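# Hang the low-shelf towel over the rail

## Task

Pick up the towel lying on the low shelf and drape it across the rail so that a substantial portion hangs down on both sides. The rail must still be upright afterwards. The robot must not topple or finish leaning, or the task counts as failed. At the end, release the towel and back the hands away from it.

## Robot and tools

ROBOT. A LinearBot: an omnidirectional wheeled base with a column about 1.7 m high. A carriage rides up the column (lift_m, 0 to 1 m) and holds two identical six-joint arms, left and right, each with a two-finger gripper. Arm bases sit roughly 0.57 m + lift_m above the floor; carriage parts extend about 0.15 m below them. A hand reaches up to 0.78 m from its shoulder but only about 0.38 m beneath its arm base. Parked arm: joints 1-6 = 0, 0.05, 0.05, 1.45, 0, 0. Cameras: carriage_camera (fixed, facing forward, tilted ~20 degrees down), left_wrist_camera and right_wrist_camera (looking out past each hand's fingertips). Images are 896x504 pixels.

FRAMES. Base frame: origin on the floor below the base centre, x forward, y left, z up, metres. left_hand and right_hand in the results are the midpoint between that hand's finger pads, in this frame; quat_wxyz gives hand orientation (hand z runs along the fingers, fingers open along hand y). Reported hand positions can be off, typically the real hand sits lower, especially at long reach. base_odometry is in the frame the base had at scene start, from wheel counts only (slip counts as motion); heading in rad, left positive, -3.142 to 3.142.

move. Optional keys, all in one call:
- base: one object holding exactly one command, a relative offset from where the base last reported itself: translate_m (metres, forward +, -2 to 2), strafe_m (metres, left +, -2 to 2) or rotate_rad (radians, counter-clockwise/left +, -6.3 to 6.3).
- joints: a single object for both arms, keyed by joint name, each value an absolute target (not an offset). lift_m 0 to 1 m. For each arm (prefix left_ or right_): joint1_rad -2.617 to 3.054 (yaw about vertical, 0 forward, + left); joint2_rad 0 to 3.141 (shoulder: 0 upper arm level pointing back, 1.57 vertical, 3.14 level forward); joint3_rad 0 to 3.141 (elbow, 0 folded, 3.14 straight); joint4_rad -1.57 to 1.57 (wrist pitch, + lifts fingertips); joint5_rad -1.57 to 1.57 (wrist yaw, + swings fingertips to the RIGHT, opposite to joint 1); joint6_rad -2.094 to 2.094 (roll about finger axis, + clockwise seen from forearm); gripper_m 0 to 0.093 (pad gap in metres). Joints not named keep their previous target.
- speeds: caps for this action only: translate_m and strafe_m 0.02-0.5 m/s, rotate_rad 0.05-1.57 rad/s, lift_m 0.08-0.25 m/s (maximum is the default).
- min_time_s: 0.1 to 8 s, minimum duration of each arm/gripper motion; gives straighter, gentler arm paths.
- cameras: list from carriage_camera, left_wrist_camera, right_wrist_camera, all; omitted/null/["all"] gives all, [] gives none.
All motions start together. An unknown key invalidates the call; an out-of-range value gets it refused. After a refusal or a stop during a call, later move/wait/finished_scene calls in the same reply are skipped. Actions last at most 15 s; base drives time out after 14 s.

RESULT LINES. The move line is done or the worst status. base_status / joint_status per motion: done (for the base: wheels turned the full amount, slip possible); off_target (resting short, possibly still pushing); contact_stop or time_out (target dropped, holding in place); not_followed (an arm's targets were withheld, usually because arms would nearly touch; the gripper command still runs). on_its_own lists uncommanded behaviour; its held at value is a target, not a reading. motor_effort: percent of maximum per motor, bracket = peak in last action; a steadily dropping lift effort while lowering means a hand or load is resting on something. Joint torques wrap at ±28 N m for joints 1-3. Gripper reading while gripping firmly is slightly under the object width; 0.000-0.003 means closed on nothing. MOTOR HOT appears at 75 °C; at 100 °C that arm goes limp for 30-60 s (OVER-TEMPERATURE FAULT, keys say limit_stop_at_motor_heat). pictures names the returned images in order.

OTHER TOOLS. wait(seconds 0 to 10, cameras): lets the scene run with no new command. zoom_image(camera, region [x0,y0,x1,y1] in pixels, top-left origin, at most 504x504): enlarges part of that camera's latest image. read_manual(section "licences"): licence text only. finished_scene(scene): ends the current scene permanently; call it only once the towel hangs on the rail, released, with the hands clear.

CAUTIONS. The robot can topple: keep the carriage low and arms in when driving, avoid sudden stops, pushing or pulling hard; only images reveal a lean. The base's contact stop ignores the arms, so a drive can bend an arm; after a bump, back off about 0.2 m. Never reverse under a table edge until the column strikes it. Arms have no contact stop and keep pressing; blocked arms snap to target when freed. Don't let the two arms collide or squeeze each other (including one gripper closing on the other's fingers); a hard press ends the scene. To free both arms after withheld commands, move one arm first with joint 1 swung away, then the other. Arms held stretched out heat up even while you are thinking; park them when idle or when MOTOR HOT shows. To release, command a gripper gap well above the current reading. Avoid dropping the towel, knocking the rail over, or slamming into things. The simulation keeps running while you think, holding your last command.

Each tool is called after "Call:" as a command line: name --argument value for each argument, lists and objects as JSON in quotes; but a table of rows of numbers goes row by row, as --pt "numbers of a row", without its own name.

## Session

Call:
move

Scene clock: 0.00 s.
Joint torques (N m): no reading
base_odometry: x=+0.000 y=+0.000 heading=+0.000
base_status: not commanded
joint_positions: lift_m=+0.300 left_joint1_rad=+0.010 left_joint2_rad=+0.036 left_joint3_rad=+0.049 left_joint4_rad=+1.496 left_joint5_rad=-0.025 left_joint6_rad=+0.050 left_gripper_m=+0.09396 right_joint1_rad=-0.020 right_joint2_rad=+0.069 right_joint3_rad=+0.062 right_joint4_rad=+1.432 right_joint5_rad=+0.032 right_joint6_rad=+0.011 right_gripper_m=+0.09396
joint_status: not commanded
motor_effort: lift_m=+23 drive_wheels=+1
left_hand: x=+0.2366 y=+0.3073 z=+1.3226 quat_wxyz=(+0.999, -0.012, +0.031, +0.030) (m; base frame)
right_hand: x=+0.2586 y=-0.3092 z=+1.3243 quat_wxyz=(+0.997, +0.017, +0.073, -0.005) (m; base frame)
pictures: carriage_camera, left_wrist_camera, right_wrist_camera
camera_calibration:
left_wrist_camera: T_world_to_cam=[[0.0820471, -0.996628, -0.000441193, 0.286068], [0.764986, 0.0632609, -0.640933, 0.649205], [0.6388, 0.0522491, 0.767597, -1.06155], [0, 0, 0, 1]] pos_world=[0.158015, 0.299499, 1.23107]
right_wrist_camera: T_world_to_cam=[[0.0169666, -0.999624, 0.0215379, -0.332572], [0.726495, -0.00247492, -0.687167, 0.733304], [0.686962, 0.027306, 0.72618, -1.00425], [0, 0, 0, 1]] pos_world=[0.162783, -0.30321, 1.24033]

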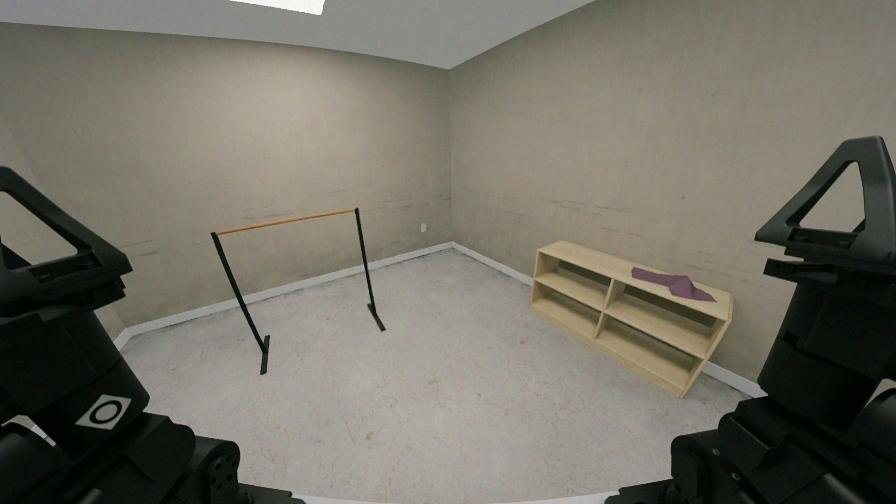

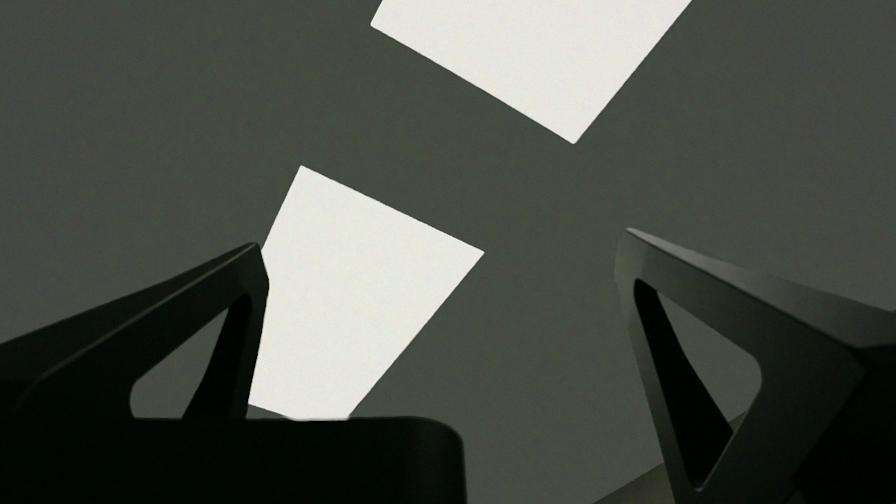

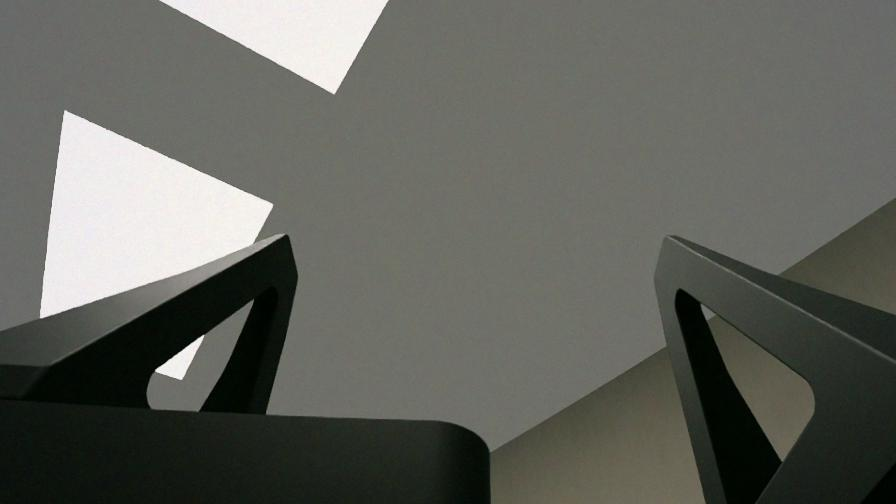

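Call:
zoom_image --camera "carriage_camera" --region '[510, 225, 750, 405]'

Call:
zoom_image --camera "carriage_camera" --region '[190, 195, 410, 385]'

Scaled by 2.100 from the camera's 896x504 image, which has a finer 1280x720 frame.

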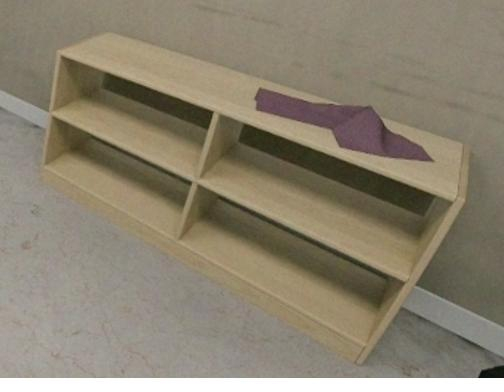

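Scaled by 2.291 from the camera's 896x504 image, which has a finer 1280x720 frame.

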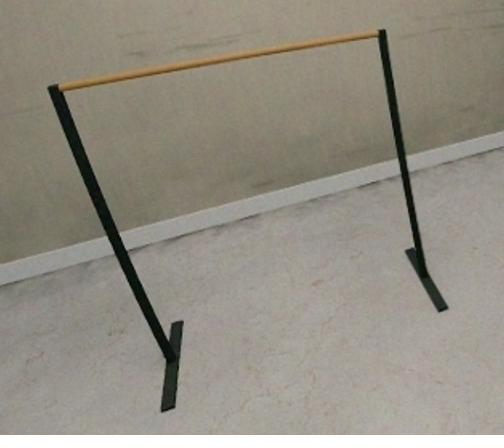

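Call:
move --base '{"rotate_rad": -0.974}' --joints '{"lift_m": 0.5}' --cameras '[]'

Call:
move --base '{"strafe_m": 0.235}' --cameras '[]'

Call:
move --base '{"translate_m": 0.96}' --cameras '["carriage_camera"]'

Call:
zoom_image --camera "carriage_camera" --region '[350, 320, 550, 490]'

Scene clock: 22.80 s.
Joint torques (N m): left_arm=[-0.28 3.89 5.53 -0.31 0.04 -0.07] | right_arm=[-0.21 3.69 6.05 -0.13 0.05 0.06]
move: done
base_odometry: x=+0.000 y=+0.000 heading=-0.973
base_status: done
joint_positions: lift_m=+0.500 left_joint1_rad=+0.010 left_joint2_rad=+0.036 left_joint3_rad=+0.049 left_joint4_rad=+1.496 left_joint5_rad=-0.025 left_joint6_rad=+0.050 left_gripper_m=+0.09396 right_joint1_rad=-0.020 right_joint2_rad=+0.069 right_joint3_rad=+0.062 right_joint4_rad=+1.432 right_joint5_rad=+0.032 right_joint6_rad=+0.011 right_gripper_m=+0.09396
joint_status: all done
motor_effort: lift_m=+25(30) drive_wheels=+6(14)
left_hand: x=+0.2366 y=+0.3073 z=+1.5224 quat_wxyz=(+0.999, -0.012, +0.031, +0.030) (m; base frame)
right_hand: x=+0.2586 y=-0.3092 z=+1.5241 quat_wxyz=(+0.997, +0.017, +0.073, -0.005) (m; base frame)
pictures: none
No camera images: "cameras" was empty.

Scene clock: 25.13 s.
Joint torques (N m): left_arm=[-0.32 3.88 5.45 -0.31 0.04 -0.09] | right_arm=[-0.17 3.73 6.02 -0.12 0.07 0.05]
move: done
base_odometry: x=+0.195 y=+0.132 heading=-0.975
base_status: done
joint_positions: lift_m=+0.500 left_joint1_rad=+0.009 left_joint2_rad=+0.036 left_joint3_rad=+0.049 left_joint4_rad=+1.496 left_joint5_rad=-0.025 left_joint6_rad=+0.050 left_gripper_m=+0.09396 right_joint1_rad=-0.020 right_joint2_rad=+0.069 right_joint3_rad=+0.062 right_joint4_rad=+1.432 right_joint5_rad=+0.032 right_joint6_rad=+0.011 right_gripper_m=+0.09396
joint_status: not commanded
motor_effort: lift_m=+25(25) drive_wheels=-6(15)
left_hand: x=+0.2366 y=+0.3073 z=+1.5224 quat_wxyz=(+0.999, -0.012, +0.031, +0.030) (m; base frame)
right_hand: x=+0.2586 y=-0.3092 z=+1.5241 quat_wxyz=(+0.997, +0.017, +0.073, -0.005) (m; base frame)
pictures: none
No camera images: "cameras" was empty.

Scene clock: 29.33 s.
Joint torques (N m): left_arm=[-0.24 3.77 5.52 -0.29 0.04 -0.07] | right_arm=[-0.2 3.58 6.08 -0.09 0.06 0.07]
move: done
base_odometry: x=+0.734 y=-0.662 heading=-0.974
base_status: done
joint_positions: lift_m=+0.500 left_joint1_rad=+0.009 left_joint2_rad=+0.036 left_joint3_rad=+0.049 left_joint4_rad=+1.495 left_joint5_rad=-0.025 left_joint6_rad=+0.050 left_gripper_m=+0.09396 right_joint1_rad=-0.020 right_joint2_rad=+0.069 right_joint3_rad=+0.062 right_joint4_rad=+1.431 right_joint5_rad=+0.032 right_joint6_rad=+0.011 right_gripper_m=+0.09396
joint_status: not commanded
motor_effort: lift_m=+25(25) drive_wheels=-3(13)
left_hand: x=+0.2367 y=+0.3073 z=+1.5224 quat_wxyz=(+0.999, -0.012, +0.032, +0.030) (m; base frame)
right_hand: x=+0.2588 y=-0.3092 z=+1.5240 quat_wxyz=(+0.997, +0.017, +0.073, -0.005) (m; base frame)
pictures: carriage_camera
camera_calibration:
carriage_camera: T_world_to_cam=[[-0.00554303, -0.999684, -0.0245377, 0.040706], [-0.377596, 0.0248139, -0.925638, 1.45357], [0.925954, 0.00413448, -0.377614, 0.427633], [0, 0, 0, 1]] pos_world=[0.15312, 0.00285626, 1.50796]

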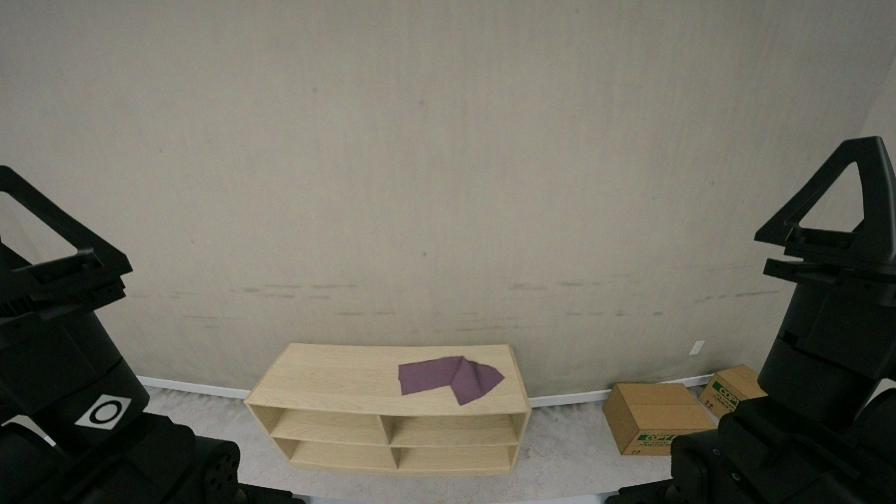

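Scaled by 2.520 from the camera's 896x504 image, which has a finer 1280x720 frame.

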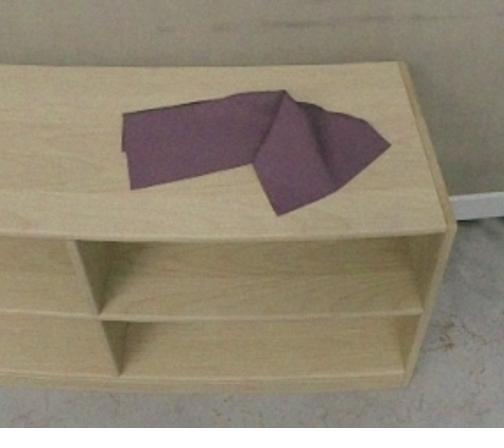

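Call:
move --base '{"translate_m": 0.23}' --speeds '{"translate_m": 0.25}' --joints '{"left_joint1_rad": -0.24, "left_joint2_rad": 2.789, "left_joint3_rad": 1.588, "left_joint4_rad": -0.368, "left_joint5_rad": 0, "left_joint6_rad": -0.505, "left_gripper_m": 0.08}' --min_time_s 2.5 --cameras '[]'

Call:
move --joints '{"lift_m": 0.34}' --cameras '["carriage_camera", "left_wrist_camera"]'

Scene clock: 48.00 s.
Joint torques (N m): left_arm=[-0.8 -10.4 4.83 0.37 0.11 -0.16] | right_arm=[-0.17 3.66 6.05 -0.11 0.04 0.07]
move: done
base_odometry: x=+0.864 y=-0.852 heading=-0.973
base_status: done
joint_positions: lift_m=+0.500 left_joint1_rad=-0.235 left_joint2_rad=+2.770 left_joint3_rad=+1.574 left_joint4_rad=-0.346 left_joint5_rad=-0.012 left_joint6_rad=-0.495 left_gripper_m=+0.08010 right_joint1_rad=-0.020 right_joint2_rad=+0.069 right_joint3_rad=+0.062 right_joint4_rad=+1.431 right_joint5_rad=+0.032 right_joint6_rad=+0.011 right_gripper_m=+0.09396
joint_status: all done
motor_effort: lift_m=+25(25) drive_wheels=-4(12)
left_hand: x=+0.6287 y=+0.2072 z=+0.8486 quat_wxyz=(+0.016, -0.130, +0.991, +0.000) (m; base frame)
right_hand: x=+0.2589 y=-0.3092 z=+1.5240 quat_wxyz=(+0.997, +0.017, +0.073, -0.005) (m; base frame)
pictures: none
No camera images: "cameras" was empty.

Scene clock: 49.17 s.
Joint torques (N m): left_arm=[-0.72 -11.25 4.29 0.35 0.11 -0.16] | right_arm=[-0.25 3.55 6.09 -0.12 0.05 0.06]
move: done
base_odometry: x=+0.864 y=-0.852 heading=-0.973
base_status: not commanded
joint_positions: lift_m=+0.340 left_joint1_rad=-0.235 left_joint2_rad=+2.778 left_joint3_rad=+1.580 left_joint4_rad=-0.355 left_joint5_rad=-0.011 left_joint6_rad=-0.497 left_gripper_m=+0.08010 right_joint1_rad=-0.020 right_joint2_rad=+0.069 right_joint3_rad=+0.062 right_joint4_rad=+1.431 right_joint5_rad=+0.032 right_joint6_rad=+0.011 right_gripper_m=+0.09396
joint_status: all done
motor_effort: lift_m=+20(20) drive_wheels=-4(4)
left_hand: x=+0.6262 y=+0.2076 z=+0.6867 quat_wxyz=(+0.010, -0.130, +0.991, +0.002) (m; base frame)
right_hand: x=+0.2589 y=-0.3092 z=+1.3646 quat_wxyz=(+0.997, +0.017, +0.073, -0.005) (m; base frame)
pictures: carriage_camera, left_wrist_camera
camera_calibration:
carriage_camera: T_world_to_cam=[[-0.00554303, -0.999684, -0.0245377, 0.0367922], [-0.377596, 0.0248139, -0.925638, 1.30593], [0.925954, 0.00413448, -0.377614, 0.367404], [0, 0, 0, 1]] pos_world=[0.15312, 0.00285626, 1.34846]
left_wrist_camera: T_world_to_cam=[[0.235893, -0.971585, 0.0194385, 0.0393555], [-0.798822, -0.182479, 0.573223, 0.146421], [-0.553388, -0.150747, -0.819169, 1.06112], [0, 0, 0, 1]] pos_world=[0.69489, 0.224916, 0.784538]

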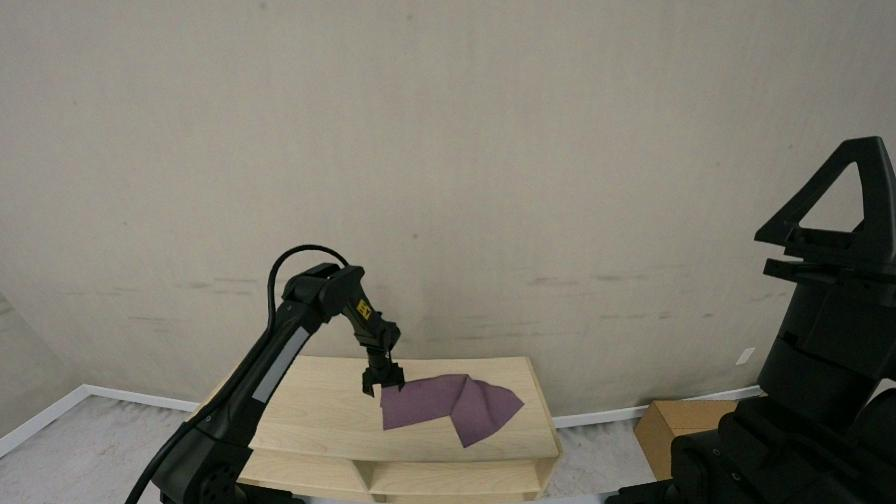

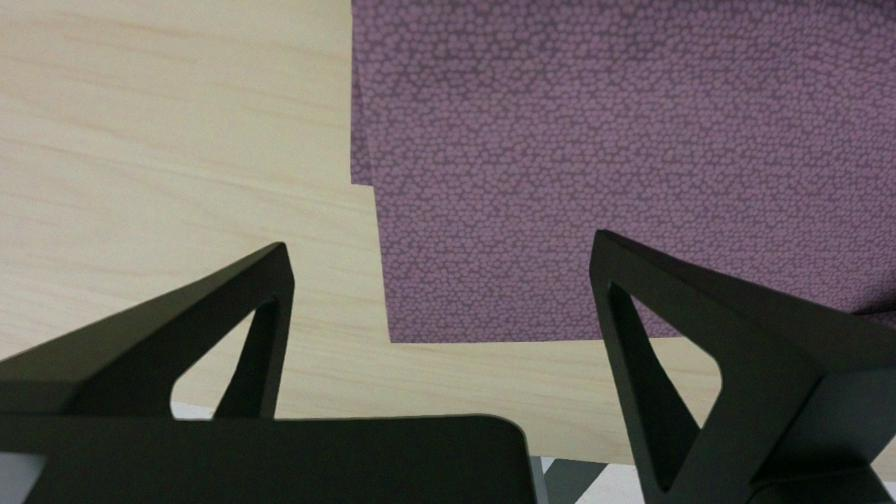

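Call:
move --joints '{"lift_m": 0.30, "left_joint1_rad": -0.22, "left_joint3_rad": 1.618, "left_joint4_rad": -0.398}' --speeds '{"lift_m": 0.08}' --cameras '["left_wrist_camera"]'

Scene clock: 57.27 s.
Joint torques (N m): left_arm=[0.08 -11.37 4.77 0.32 0.11 -0.17] | right_arm=[-0.21 3.62 5.97 -0.14 0.04 0.06]
move: done
base_odometry: x=+0.864 y=-0.852 heading=-0.973
base_status: not commanded
joint_positions: lift_m=+0.300 left_joint1_rad=-0.225 left_joint2_rad=+2.779 left_joint3_rad=+1.606 left_joint4_rad=-0.381 left_joint5_rad=-0.011 left_joint6_rad=-0.497 left_gripper_m=+0.08010 right_joint1_rad=-0.020 right_joint2_rad=+0.069 right_joint3_rad=+0.062 right_joint4_rad=+1.431 right_joint5_rad=+0.032 right_joint6_rad=+0.011 right_gripper_m=+0.09396
joint_status: all done
motor_effort: lift_m=+19(20) drive_wheels=-3(5)
left_hand: x=+0.6321 y=+0.2108 z=+0.6503 quat_wxyz=(+0.010, -0.136, +0.991, +0.002) (m; base frame)
right_hand: x=+0.2588 y=-0.3092 z=+1.3246 quat_wxyz=(+0.997, +0.017, +0.073, -0.005) (m; base frame)
pictures: left_wrist_camera
camera_calibration:
left_wrist_camera: T_world_to_cam=[[0.246235, -0.969022, 0.0190865, 0.034875], [-0.796394, -0.191067, 0.573803, 0.172471], [-0.552381, -0.156491, -0.818771, 1.03542], [0, 0, 0, 1]] pos_world=[0.700712, 0.228781, 0.74814]

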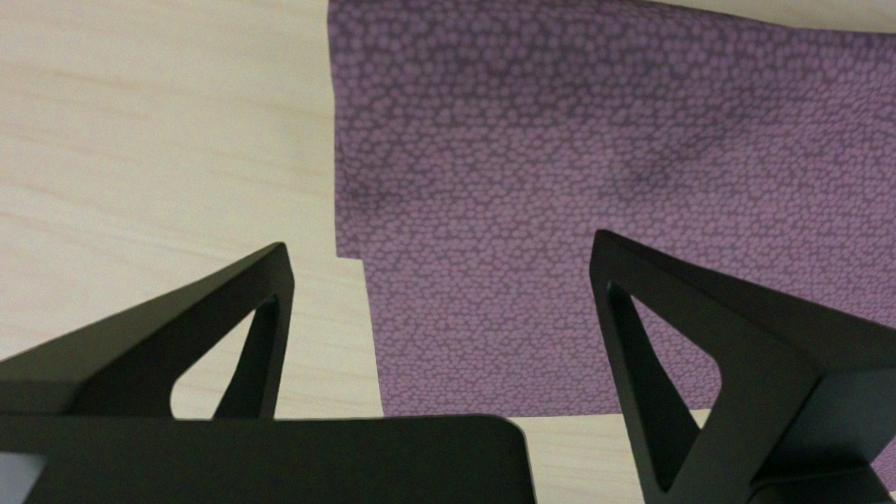

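Call:
move --joints '{"lift_m": 0.27}' --speeds '{"lift_m": 0.08}' --cameras '["left_wrist_camera"]'

Scene clock: 61.20 s.
Joint torques (N m): left_arm=[-0.44 -9.25 3.85 0.91 -0.17 -0.17] | right_arm=[-0.21 3.48 6.08 -0.02 0.05 0.07]
move: done
base_odometry: x=+0.864 y=-0.852 heading=-0.973
base_status: not commanded
joint_positions: lift_m=+0.271 left_joint1_rad=-0.218 left_joint2_rad=+2.754 left_joint3_rad=+1.620 left_joint4_rad=-0.438 left_joint5_rad=+0.018 left_joint6_rad=-0.497 left_gripper_m=+0.08007 right_joint1_rad=-0.020 right_joint2_rad=+0.069 right_joint3_rad=+0.062 right_joint4_rad=+1.431 right_joint5_rad=+0.032 right_joint6_rad=+0.011 right_gripper_m=+0.09396
joint_status: all done
motor_effort: lift_m=+17(18) drive_wheels=+5(5)
left_hand: x=+0.6322 y=+0.2086 z=+0.6324 quat_wxyz=(-0.004, -0.139, +0.990, -0.008) (m; base frame)
right_hand: x=+0.2588 y=-0.3092 z=+1.2949 quat_wxyz=(+0.997, +0.017, +0.073, -0.005) (m; base frame)
pictures: left_wrist_camera
camera_calibration:
left_wrist_camera: T_world_to_cam=[[0.253043, -0.966798, 0.0356485, 0.0178512], [-0.780934, -0.182368, 0.597398, 0.155949], [-0.571062, -0.179006, -0.801152, 1.02586], [0, 0, 0, 1]] pos_world=[0.7031, 0.229335, 0.728073]

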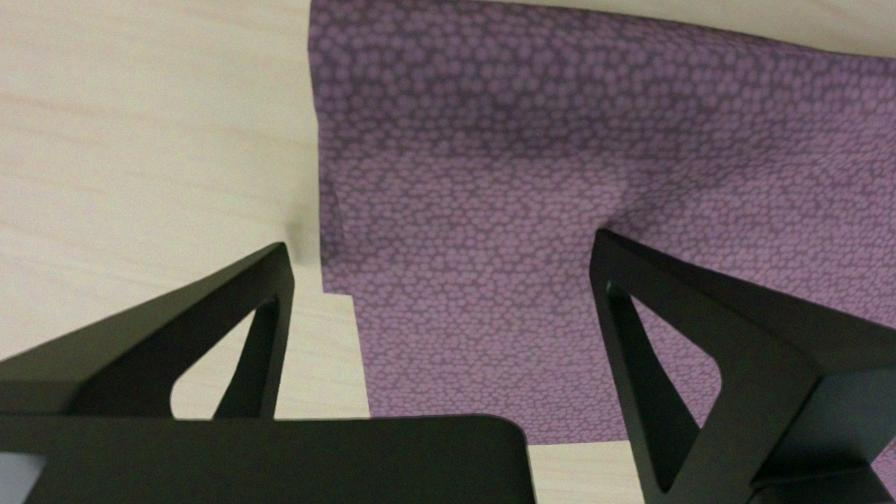

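Call:
move --joints '{"left_gripper_m": 0.0}' --min_time_s 2.0 --cameras '["left_wrist_camera"]'

Scene clock: 65.70 s.
Joint torques (N m): left_arm=[0.38 -9.35 3.62 0.57 -0.39 -0.17] | right_arm=[-0.21 3.71 6.06 -0.1 0.04 0.06]
move: off_target
base_odometry: x=+0.864 y=-0.852 heading=-0.973
base_status: not commanded
joint_positions: lift_m=+0.271 left_joint1_rad=-0.227 left_joint2_rad=+2.754 left_joint3_rad=+1.623 left_joint4_rad=-0.399 left_joint5_rad=+0.038 left_joint6_rad=-0.497 left_gripper_m=+0.00466 right_joint1_rad=-0.020 right_joint2_rad=+0.069 right_joint3_rad=+0.062 right_joint4_rad=+1.431 right_joint5_rad=+0.032 right_joint6_rad=+0.011 right_gripper_m=+0.09396
joint_status: left_gripper_m off_target (ended at +0.00469, target +0.00000)
motor_effort: lift_m=+17(18) drive_wheels=+5(5)
left_hand: x=+0.6412 y=+0.1989 z=+0.6332 quat_wxyz=(+0.012, -0.134, +0.991, -0.025) (m; base frame)
right_hand: x=+0.2588 y=-0.3092 z=+1.2949 quat_wxyz=(+0.997, +0.017, +0.073, -0.005) (m; base frame)
pictures: left_wrist_camera
camera_calibration:
left_wrist_camera: T_world_to_cam=[[0.24221, -0.967481, 0.0728984, -0.0103066], [-0.803552, -0.157928, 0.573902, 0.185163], [-0.543726, -0.197583, -0.815673, 1.02521], [0, 0, 0, 1]] pos_world=[0.708717, 0.221834, 0.730721]

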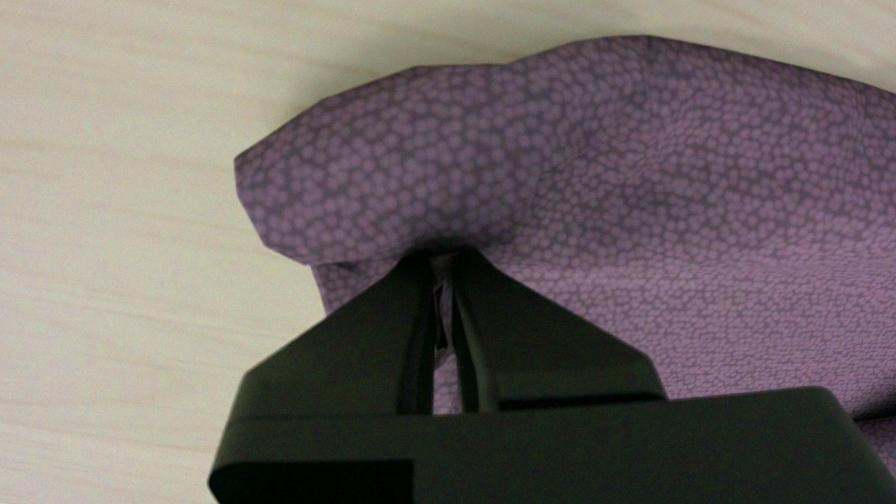

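Call:
move --joints '{"lift_m": 0.85}' --speeds '{"lift_m": 0.15}' --cameras '["carriage_camera", "left_wrist_camera"]'

Call:
zoom_image --camera "carriage_camera" --region '[280, 250, 540, 504]'

Scene clock: 72.33 s.
Joint torques (N m): left_arm=[0.09 -10.55 3.69 0.49 -0.11 -0.16] | right_arm=[-0.16 3.64 6.09 -0.09 0.04 0.06]
move: done
base_odometry: x=+0.864 y=-0.852 heading=-0.973
base_status: not commanded
joint_positions: lift_m=+0.850 left_joint1_rad=-0.225 left_joint2_rad=+2.770 left_joint3_rad=+1.621 left_joint4_rad=-0.398 left_joint5_rad=+0.010 left_joint6_rad=-0.497 left_gripper_m=+0.00436 right_joint1_rad=-0.020 right_joint2_rad=+0.069 right_joint3_rad=+0.062 right_joint4_rad=+1.431 right_joint5_rad=+0.032 right_joint6_rad=+0.011 right_gripper_m=+0.09396
joint_status: all done
motor_effort: lift_m=+25(30) drive_wheels=+4(5)
left_hand: x=+0.6368 y=+0.2061 z=+1.2056 quat_wxyz=(+0.010, -0.136, +0.991, -0.009) (m; base frame)
right_hand: x=+0.2588 y=-0.3092 z=+1.8740 quat_wxyz=(+0.997, +0.017, +0.073, -0.005) (m; base frame)
pictures: carriage_camera, left_wrist_camera
camera_calibration:
carriage_camera: T_world_to_cam=[[-0.00554303, -0.999684, -0.0245377, 0.0492942], [-0.377596, 0.0248139, -0.925638, 1.77755], [0.925954, 0.00413448, -0.377614, 0.559798], [0, 0, 0, 1]] pos_world=[0.15312, 0.00285626, 1.85796]
left_wrist_camera: T_world_to_cam=[[0.24652, -0.96829, 0.0405221, -0.00755172], [-0.797545, -0.17894, 0.576109, -0.147927], [-0.55059, -0.174341, -0.816368, 1.49155], [0, 0, 0, 1]] pos_world=[0.705116, 0.226255, 1.30318]

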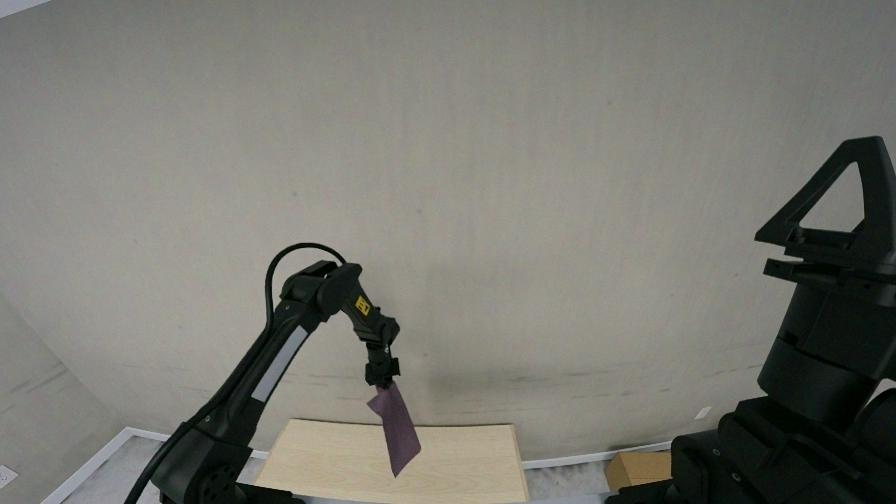

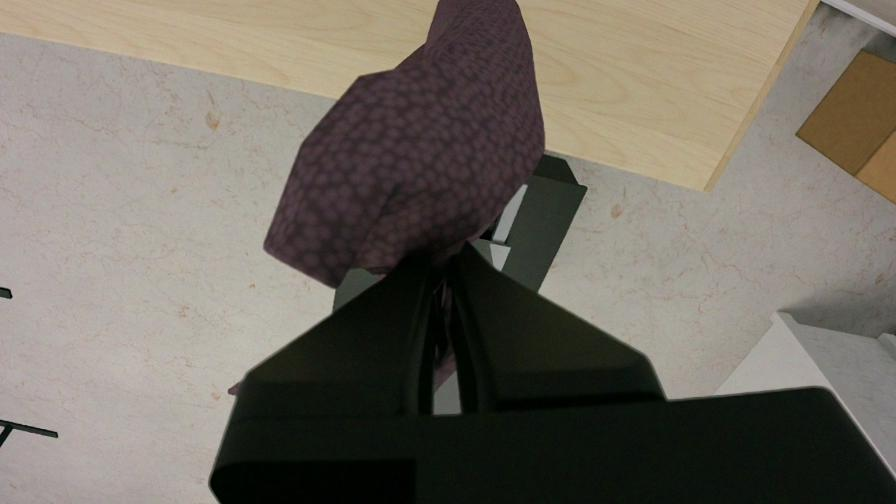

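Scaled by 1.938 from the camera's 896x504 image, which has a finer 1280x720 frame.

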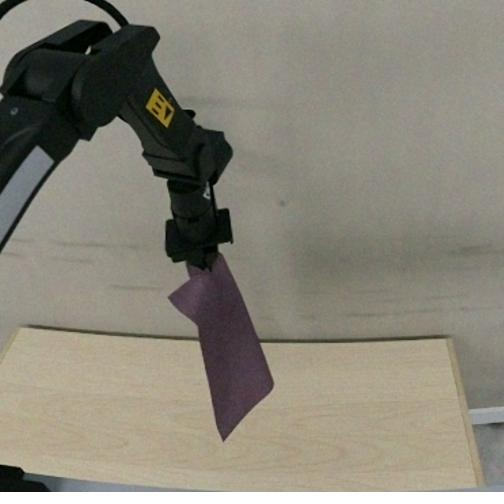

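Call:
move --base '{"translate_m": -0.45}' --speeds '{"translate_m": 0.25}' --cameras '[]'

Call:
move --base '{"rotate_rad": 1.534}' --speeds '{"rotate_rad": 0.7}' --joints '{"left_joint1_rad": 0.0, "left_joint6_rad": 0.0, "lift_m": 0.8}' --min_time_s 2.0 --cameras '[]'

Call:
move --base '{"strafe_m": 0.485}' --speeds '{"strafe_m": 0.3}' --cameras '[]'

Call:
move --base '{"translate_m": 0.53}' --speeds '{"translate_m": 0.25}' --cameras '["carriage_camera", "left_wrist_camera"]'

Call:
zoom_image --camera "carriage_camera" --region '[200, 250, 600, 504]'

Scene clock: 90.10 s.
Joint torques (N m): left_arm=[-0.16 -10.61 3.69 0.51 -0.11 -0.17] | right_arm=[-0.23 3.52 6.01 -0.09 0.05 0.06]
move: done
base_odometry: x=+0.611 y=-0.480 heading=-0.973
base_status: done
joint_positions: lift_m=+0.850 left_joint1_rad=-0.222 left_joint2_rad=+2.770 left_joint3_rad=+1.621 left_joint4_rad=-0.398 left_joint5_rad=+0.008 left_joint6_rad=-0.497 left_gripper_m=+0.00435 right_joint1_rad=-0.020 right_joint2_rad=+0.069 right_joint3_rad=+0.062 right_joint4_rad=+1.431 right_joint5_rad=+0.033 right_joint6_rad=+0.011 right_gripper_m=+0.09396
joint_status: not commanded
motor_effort: lift_m=+25(25) drive_wheels=-1(13)
left_hand: x=+0.6371 y=+0.2076 z=+1.2056 quat_wxyz=(+0.010, -0.137, +0.990, -0.008) (m; base frame)
right_hand: x=+0.2589 y=-0.3092 z=+1.8740 quat_wxyz=(+0.997, +0.017, +0.073, -0.005) (m; base frame)
pictures: none
No camera images: "cameras" was empty.

Scene clock: 93.47 s.
Joint torques (N m): left_arm=[-0.99 -11.66 3.64 0.46 -0.06 0.01] | right_arm=[-0.17 3.7 6.09 -0.1 0.04 0.07]
move: done
base_odometry: x=+0.611 y=-0.480 heading=+0.560
base_status: done
joint_positions: lift_m=+0.800 left_joint1_rad=+0.006 left_joint2_rad=+2.780 left_joint3_rad=+1.620 left_joint4_rad=-0.394 left_joint5_rad=+0.007 left_joint6_rad=-0.009 left_gripper_m=+0.00434 right_joint1_rad=-0.020 right_joint2_rad=+0.069 right_joint3_rad=+0.062 right_joint4_rad=+1.431 right_joint5_rad=+0.033 right_joint6_rad=+0.011 right_gripper_m=+0.09397
joint_status: all done
motor_effort: lift_m=+20(20) drive_wheels=+7(14)
left_hand: x=+0.6450 y=+0.3044 z=+1.1519 quat_wxyz=(+0.009, -0.008, +1.000, -0.003) (m; base frame)
right_hand: x=+0.2589 y=-0.3092 z=+1.8246 quat_wxyz=(+0.997, +0.017, +0.073, -0.005) (m; base frame)
pictures: none
No camera images: "cameras" was empty.

Scene clock: 96.57 s.
Joint torques (N m): left_arm=[-0.42 -11.54 3.66 0.45 -0.04 0.02] | right_arm=[-0.31 3.73 6.05 -0.09 0.03 0.06]
move: done
base_odometry: x=+0.353 y=-0.069 heading=+0.561
base_status: done
joint_positions: lift_m=+0.800 left_joint1_rad=+0.001 left_joint2_rad=+2.780 left_joint3_rad=+1.620 left_joint4_rad=-0.394 left_joint5_rad=+0.007 left_joint6_rad=-0.009 left_gripper_m=+0.00434 right_joint1_rad=-0.020 right_joint2_rad=+0.069 right_joint3_rad=+0.062 right_joint4_rad=+1.431 right_joint5_rad=+0.033 right_joint6_rad=+0.011 right_gripper_m=+0.09397
joint_status: not commanded
motor_effort: lift_m=+20(20) drive_wheels=-7(17)
left_hand: x=+0.6450 y=+0.3021 z=+1.1519 quat_wxyz=(+0.009, -0.005, +1.000, -0.003) (m; base frame)
right_hand: x=+0.2589 y=-0.3092 z=+1.8246 quat_wxyz=(+0.997, +0.017, +0.073, -0.005) (m; base frame)
pictures: none
No camera images: "cameras" was empty.

Scene clock: 99.97 s.
Joint torques (N m): left_arm=[-0.38 -11.66 3.66 0.45 -0.03 0.02] | right_arm=[-0.24 3.56 6.16 -0.13 0.04 0.07]
move: done
base_odometry: x=+0.801 y=+0.213 heading=+0.562
base_status: done
joint_positions: lift_m=+0.800 left_joint1_rad=+0.001 left_joint2_rad=+2.780 left_joint3_rad=+1.620 left_joint4_rad=-0.394 left_joint5_rad=+0.007 left_joint6_rad=-0.009 left_gripper_m=+0.00434 right_joint1_rad=-0.020 right_joint2_rad=+0.069 right_joint3_rad=+0.062 right_joint4_rad=+1.432 right_joint5_rad=+0.033 right_joint6_rad=+0.011 right_gripper_m=+0.09397
joint_status: not commanded
motor_effort: lift_m=+20(20) drive_wheels=-4(12)
left_hand: x=+0.6449 y=+0.3021 z=+1.1519 quat_wxyz=(+0.008, -0.005, +1.000, -0.003) (m; base frame)
right_hand: x=+0.2586 y=-0.3092 z=+1.8246 quat_wxyz=(+0.997, +0.017, +0.073, -0.005) (m; base frame)
pictures: carriage_camera, left_wrist_camera
camera_calibration:
carriage_camera: T_world_to_cam=[[-0.00554303, -0.999684, -0.0245377, 0.048082], [-0.377596, 0.0248139, -0.925638, 1.73182], [0.925954, 0.00413448, -0.377614, 0.541144], [0, 0, 0, 1]] pos_world=[0.15312, 0.00285626, 1.80856]
left_wrist_camera: T_world_to_cam=[[-0.0133242, -0.999549, 0.0269177, 0.278273], [-0.8168, 0.0264082, 0.576316, -0.143125], [-0.576767, -0.0143074, -0.816784, 1.43792], [0, 0, 0, 1]] pos_world=[0.716146, 0.3025, 1.24946]

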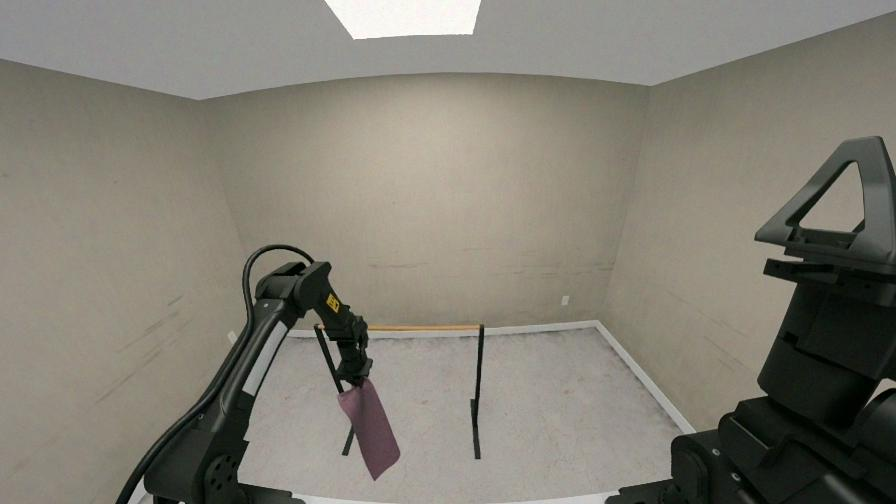

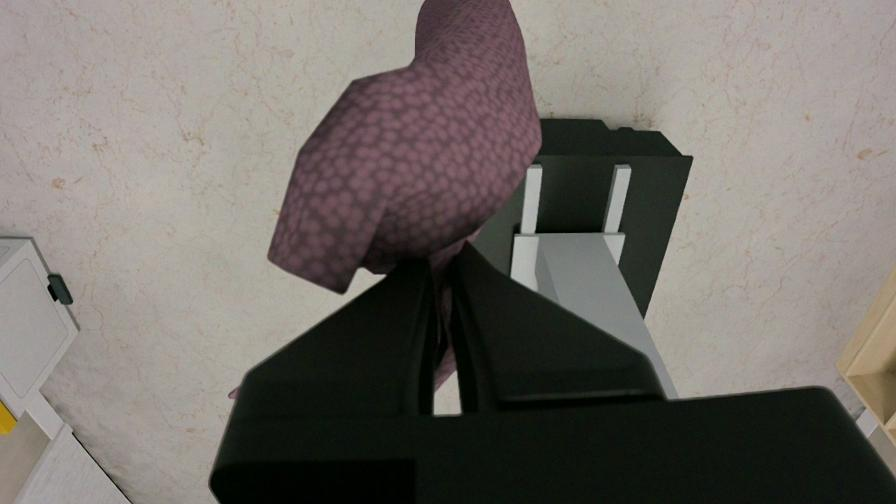

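Scaled by 1.260 from the camera's 896x504 image, which has a finer 1280x720 frame.

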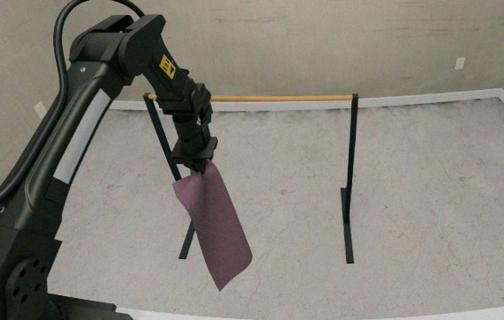

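Call:
move --base '{"translate_m": 0.43}' --speeds '{"translate_m": 0.2}' --cameras '[]'

Call:
move --base '{"translate_m": 0.05}' --speeds '{"translate_m": 0.05}' --joints '{"left_joint1_rad": 0.0, "left_joint2_rad": 2.968, "left_joint3_rad": 2.113, "left_joint4_rad": -0.279, "lift_m": 0.79}' --min_time_s 3.0 --cameras '["carriage_camera", "left_wrist_camera"]'

Call:
zoom_image --camera "carriage_camera" --region '[200, 250, 460, 504]'

Scene clock: 117.23 s.
Joint torques (N m): left_arm=[-0.38 -11.56 3.75 0.46 -0.03 0.03] | right_arm=[-0.18 3.66 5.9 -0.12 0.05 0.07]
move: done
base_odometry: x=+1.165 y=+0.443 heading=+0.563
base_status: done
joint_positions: lift_m=+0.800 left_joint1_rad=+0.001 left_joint2_rad=+2.780 left_joint3_rad=+1.620 left_joint4_rad=-0.394 left_joint5_rad=+0.007 left_joint6_rad=-0.009 left_gripper_m=+0.00434 right_joint1_rad=-0.020 right_joint2_rad=+0.069 right_joint3_rad=+0.062 right_joint4_rad=+1.432 right_joint5_rad=+0.033 right_joint6_rad=+0.011 right_gripper_m=+0.09397
joint_status: not commanded
motor_effort: lift_m=+20(20) drive_wheels=-4(13)
left_hand: x=+0.6448 y=+0.3021 z=+1.1519 quat_wxyz=(+0.008, -0.005, +1.000, -0.003) (m; base frame)
right_hand: x=+0.2586 y=-0.3092 z=+1.8246 quat_wxyz=(+0.997, +0.017, +0.073, -0.005) (m; base frame)
pictures: none
No camera images: "cameras" was empty.

Scene clock: 120.53 s.
Joint torques (N m): left_arm=[-0.43 -12.4 7.49 1.76 -0.04 0.01] | right_arm=[-0.25 3.69 6.02 -0.14 0.05 0.07]
move: done
base_odometry: x=+1.207 y=+0.470 heading=+0.563
base_status: done
joint_positions: lift_m=+0.790 left_joint1_rad=+0.001 left_joint2_rad=+2.944 left_joint3_rad=+2.089 left_joint4_rad=-0.310 left_joint5_rad=+0.007 left_joint6_rad=-0.008 left_gripper_m=+0.00434 right_joint1_rad=-0.020 right_joint2_rad=+0.069 right_joint3_rad=+0.062 right_joint4_rad=+1.433 right_joint5_rad=+0.033 right_joint6_rad=+0.011 right_gripper_m=+0.09397
joint_status: all done
motor_effort: lift_m=+20(21) drive_wheels=+4(14)
left_hand: x=+0.8029 y=+0.3023 z=+1.1755 quat_wxyz=(+0.202, -0.004, +0.979, -0.004) (m; base frame)
right_hand: x=+0.2584 y=-0.3092 z=+1.8146 quat_wxyz=(+0.997, +0.017, +0.072, -0.005) (m; base frame)
pictures: carriage_camera, left_wrist_camera
camera_calibration:
carriage_camera: T_world_to_cam=[[-0.00554303, -0.999684, -0.0245377, 0.0478342], [-0.377596, 0.0248139, -0.925638, 1.72247], [0.925954, 0.00413448, -0.377614, 0.53733], [0, 0, 0, 1]] pos_world=[0.15312, 0.00285626, 1.79846]
left_wrist_camera: T_world_to_cam=[[-0.0231993, -0.999547, 0.0191735, 0.296876], [-0.974355, 0.0268999, 0.223401, 0.513547], [-0.223815, -0.0134991, -0.974538, 1.45027], [0, 0, 0, 1]] pos_world=[0.831857, 0.302504, 1.29292]

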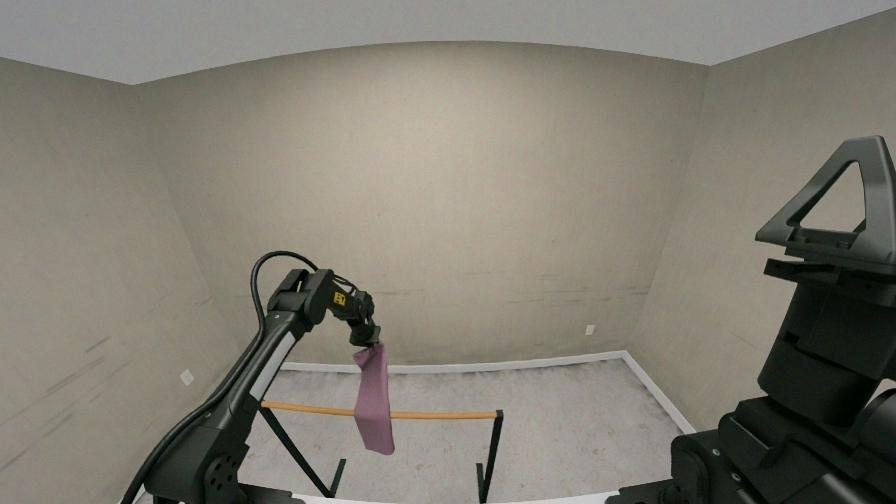

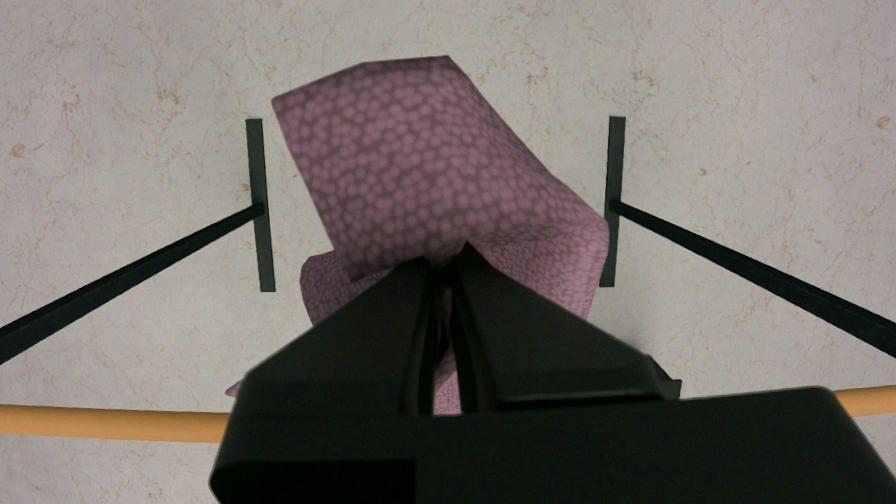

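Scaled by 1.938 from the camera's 896x504 image, which has a finer 1280x720 frame.

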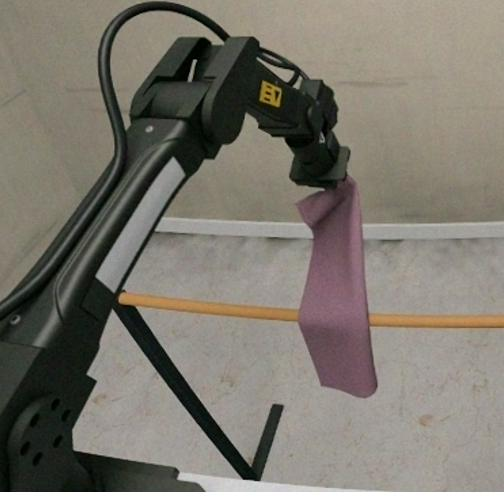

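Call:
move --joints '{"lift_m": 0.56, "left_joint4_rad": -0.12}' --speeds '{"lift_m": 0.1}' --min_time_s 2.0 --cameras '["carriage_camera", "left_wrist_camera"]'

Call:
zoom_image --camera "carriage_camera" --region '[200, 230, 460, 484]'

Scene clock: 130.73 s.
Joint torques (N m): left_arm=[-0.31 -13.38 7.21 1.99 -0.02 0.01] | right_arm=[-0.2 3.69 6.05 -0.09 0.05 0.07]
move: done
base_odometry: x=+1.207 y=+0.470 heading=+0.563
base_status: not commanded
joint_positions: lift_m=+0.560 left_joint1_rad=+0.001 left_joint2_rad=+2.951 left_joint3_rad=+2.096 left_joint4_rad=-0.144 left_joint5_rad=+0.007 left_joint6_rad=-0.008 left_gripper_m=+0.00434 right_joint1_rad=-0.020 right_joint2_rad=+0.069 right_joint3_rad=+0.062 right_joint4_rad=+1.433 right_joint5_rad=+0.033 right_joint6_rad=+0.011 right_gripper_m=+0.09397
joint_status: all done
motor_effort: lift_m=+20(20) drive_wheels=+5(5)
left_hand: x=+0.8393 y=+0.3023 z=+0.9626 quat_wxyz=(+0.282, -0.003, +0.959, -0.004) (m; base frame)
right_hand: x=+0.2584 y=-0.3092 z=+1.5847 quat_wxyz=(+0.997, +0.017, +0.072, -0.005) (m; base frame)
pictures: carriage_camera, left_wrist_camera
camera_calibration:
carriage_camera: T_world_to_cam=[[-0.00554303, -0.999684, -0.0245377, 0.0421905], [-0.377596, 0.0248139, -0.925638, 1.50958], [0.925954, 0.00413448, -0.377614, 0.450479], [0, 0, 0, 1]] pos_world=[0.15312, 0.00285626, 1.56846]
left_wrist_camera: T_world_to_cam=[[-0.0260521, -0.999548, 0.0149782, 0.308247], [-0.997872, 0.0268984, 0.0593919, 0.774136], [-0.059768, -0.0133991, -0.998122, 1.13588], [0, 0, 0, 1]] pos_world=[0.848408, 0.302504, 1.08315]

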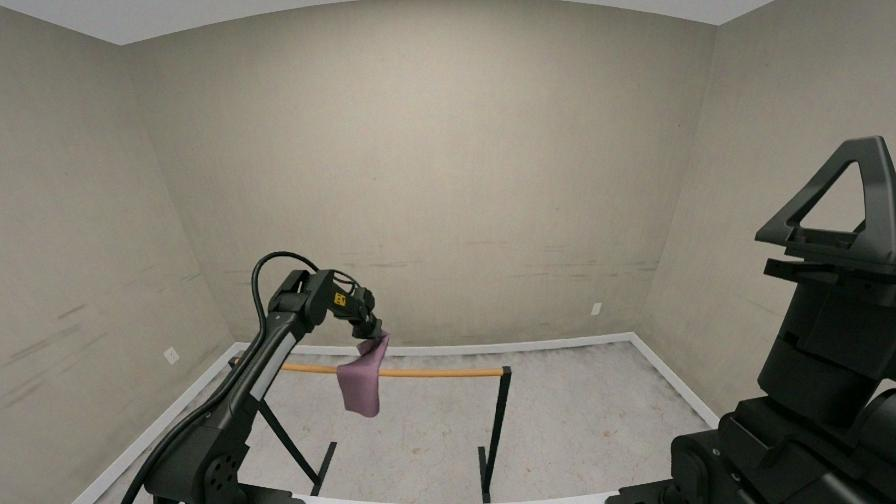

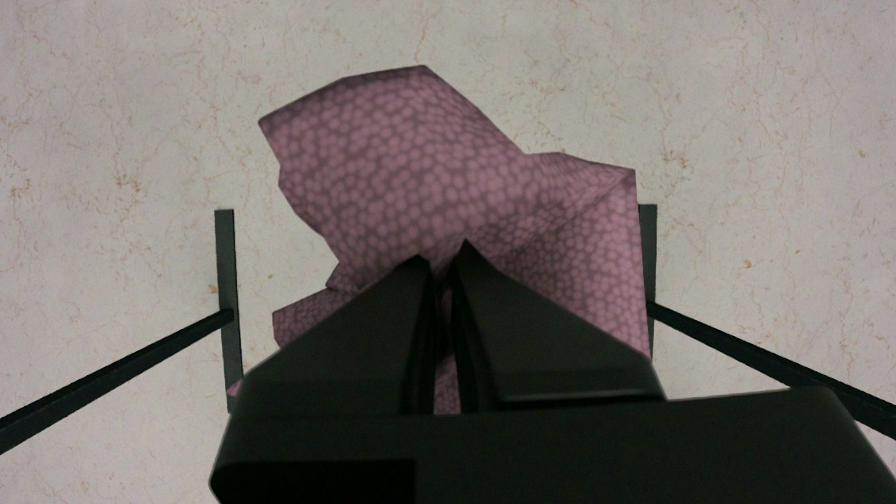

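Scaled by 1.938 from the camera's 896x504 image, which has a finer 1280x720 frame.

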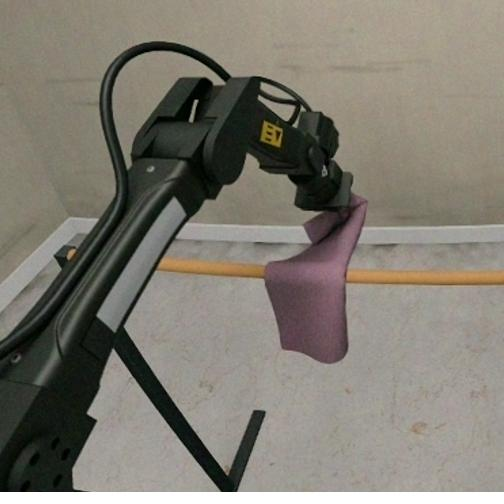

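Call:
move --joints '{"lift_m": 0.54, "left_joint4_rad": -0.40}' --speeds '{"lift_m": 0.08}' --min_time_s 1.5 --cameras '["carriage_camera"]'

Call:
zoom_image --camera "carriage_camera" --region '[200, 230, 460, 484]'

Scene clock: 142.67 s.
Joint torques (N m): left_arm=[-0.34 -13.19 6.6 1.07 -0.05 0.02] | right_arm=[-0.18 3.71 6.02 -0.15 0.05 0.08]
move: done
base_odometry: x=+1.207 y=+0.470 heading=+0.563
base_status: not commanded
joint_positions: lift_m=+0.540 left_joint1_rad=+0.001 left_joint2_rad=+2.953 left_joint3_rad=+2.099 left_joint4_rad=-0.380 left_joint5_rad=+0.007 left_joint6_rad=-0.008 left_gripper_m=+0.00434 right_joint1_rad=-0.020 right_joint2_rad=+0.069 right_joint3_rad=+0.062 right_joint4_rad=+1.433 right_joint5_rad=+0.033 right_joint6_rad=+0.011 right_gripper_m=+0.09397
joint_status: all done
motor_effort: lift_m=+20(20) drive_wheels=+4(4)
left_hand: x=+0.7879 y=+0.3022 z=+0.9173 quat_wxyz=(+0.168, -0.004, +0.986, -0.004) (m; base frame)
right_hand: x=+0.2584 y=-0.3092 z=+1.5647 quat_wxyz=(+0.997, +0.017, +0.072, -0.005) (m; base frame)
pictures: carriage_camera
camera_calibration:
carriage_camera: T_world_to_cam=[[-0.00554303, -0.999684, -0.0245377, 0.0416998], [-0.377596, 0.0248139, -0.925638, 1.49106], [0.925954, 0.00413448, -0.377614, 0.442926], [0, 0, 0, 1]] pos_world=[0.15312, 0.00285626, 1.54846]

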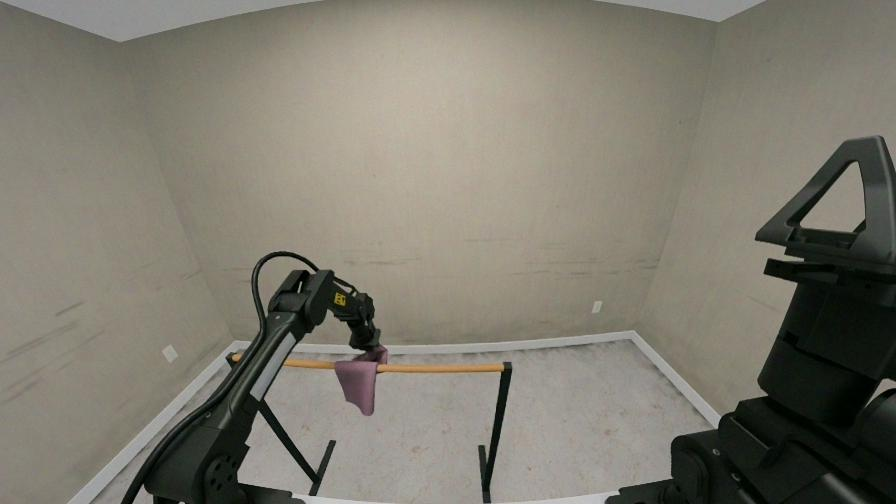

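Scaled by 1.938 from the camera's 896x504 image, which has a finer 1280x720 frame.

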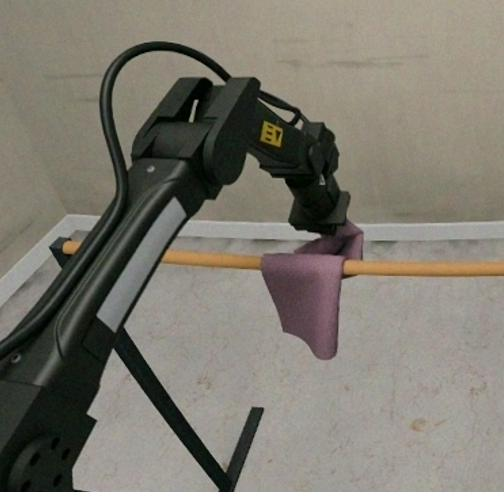

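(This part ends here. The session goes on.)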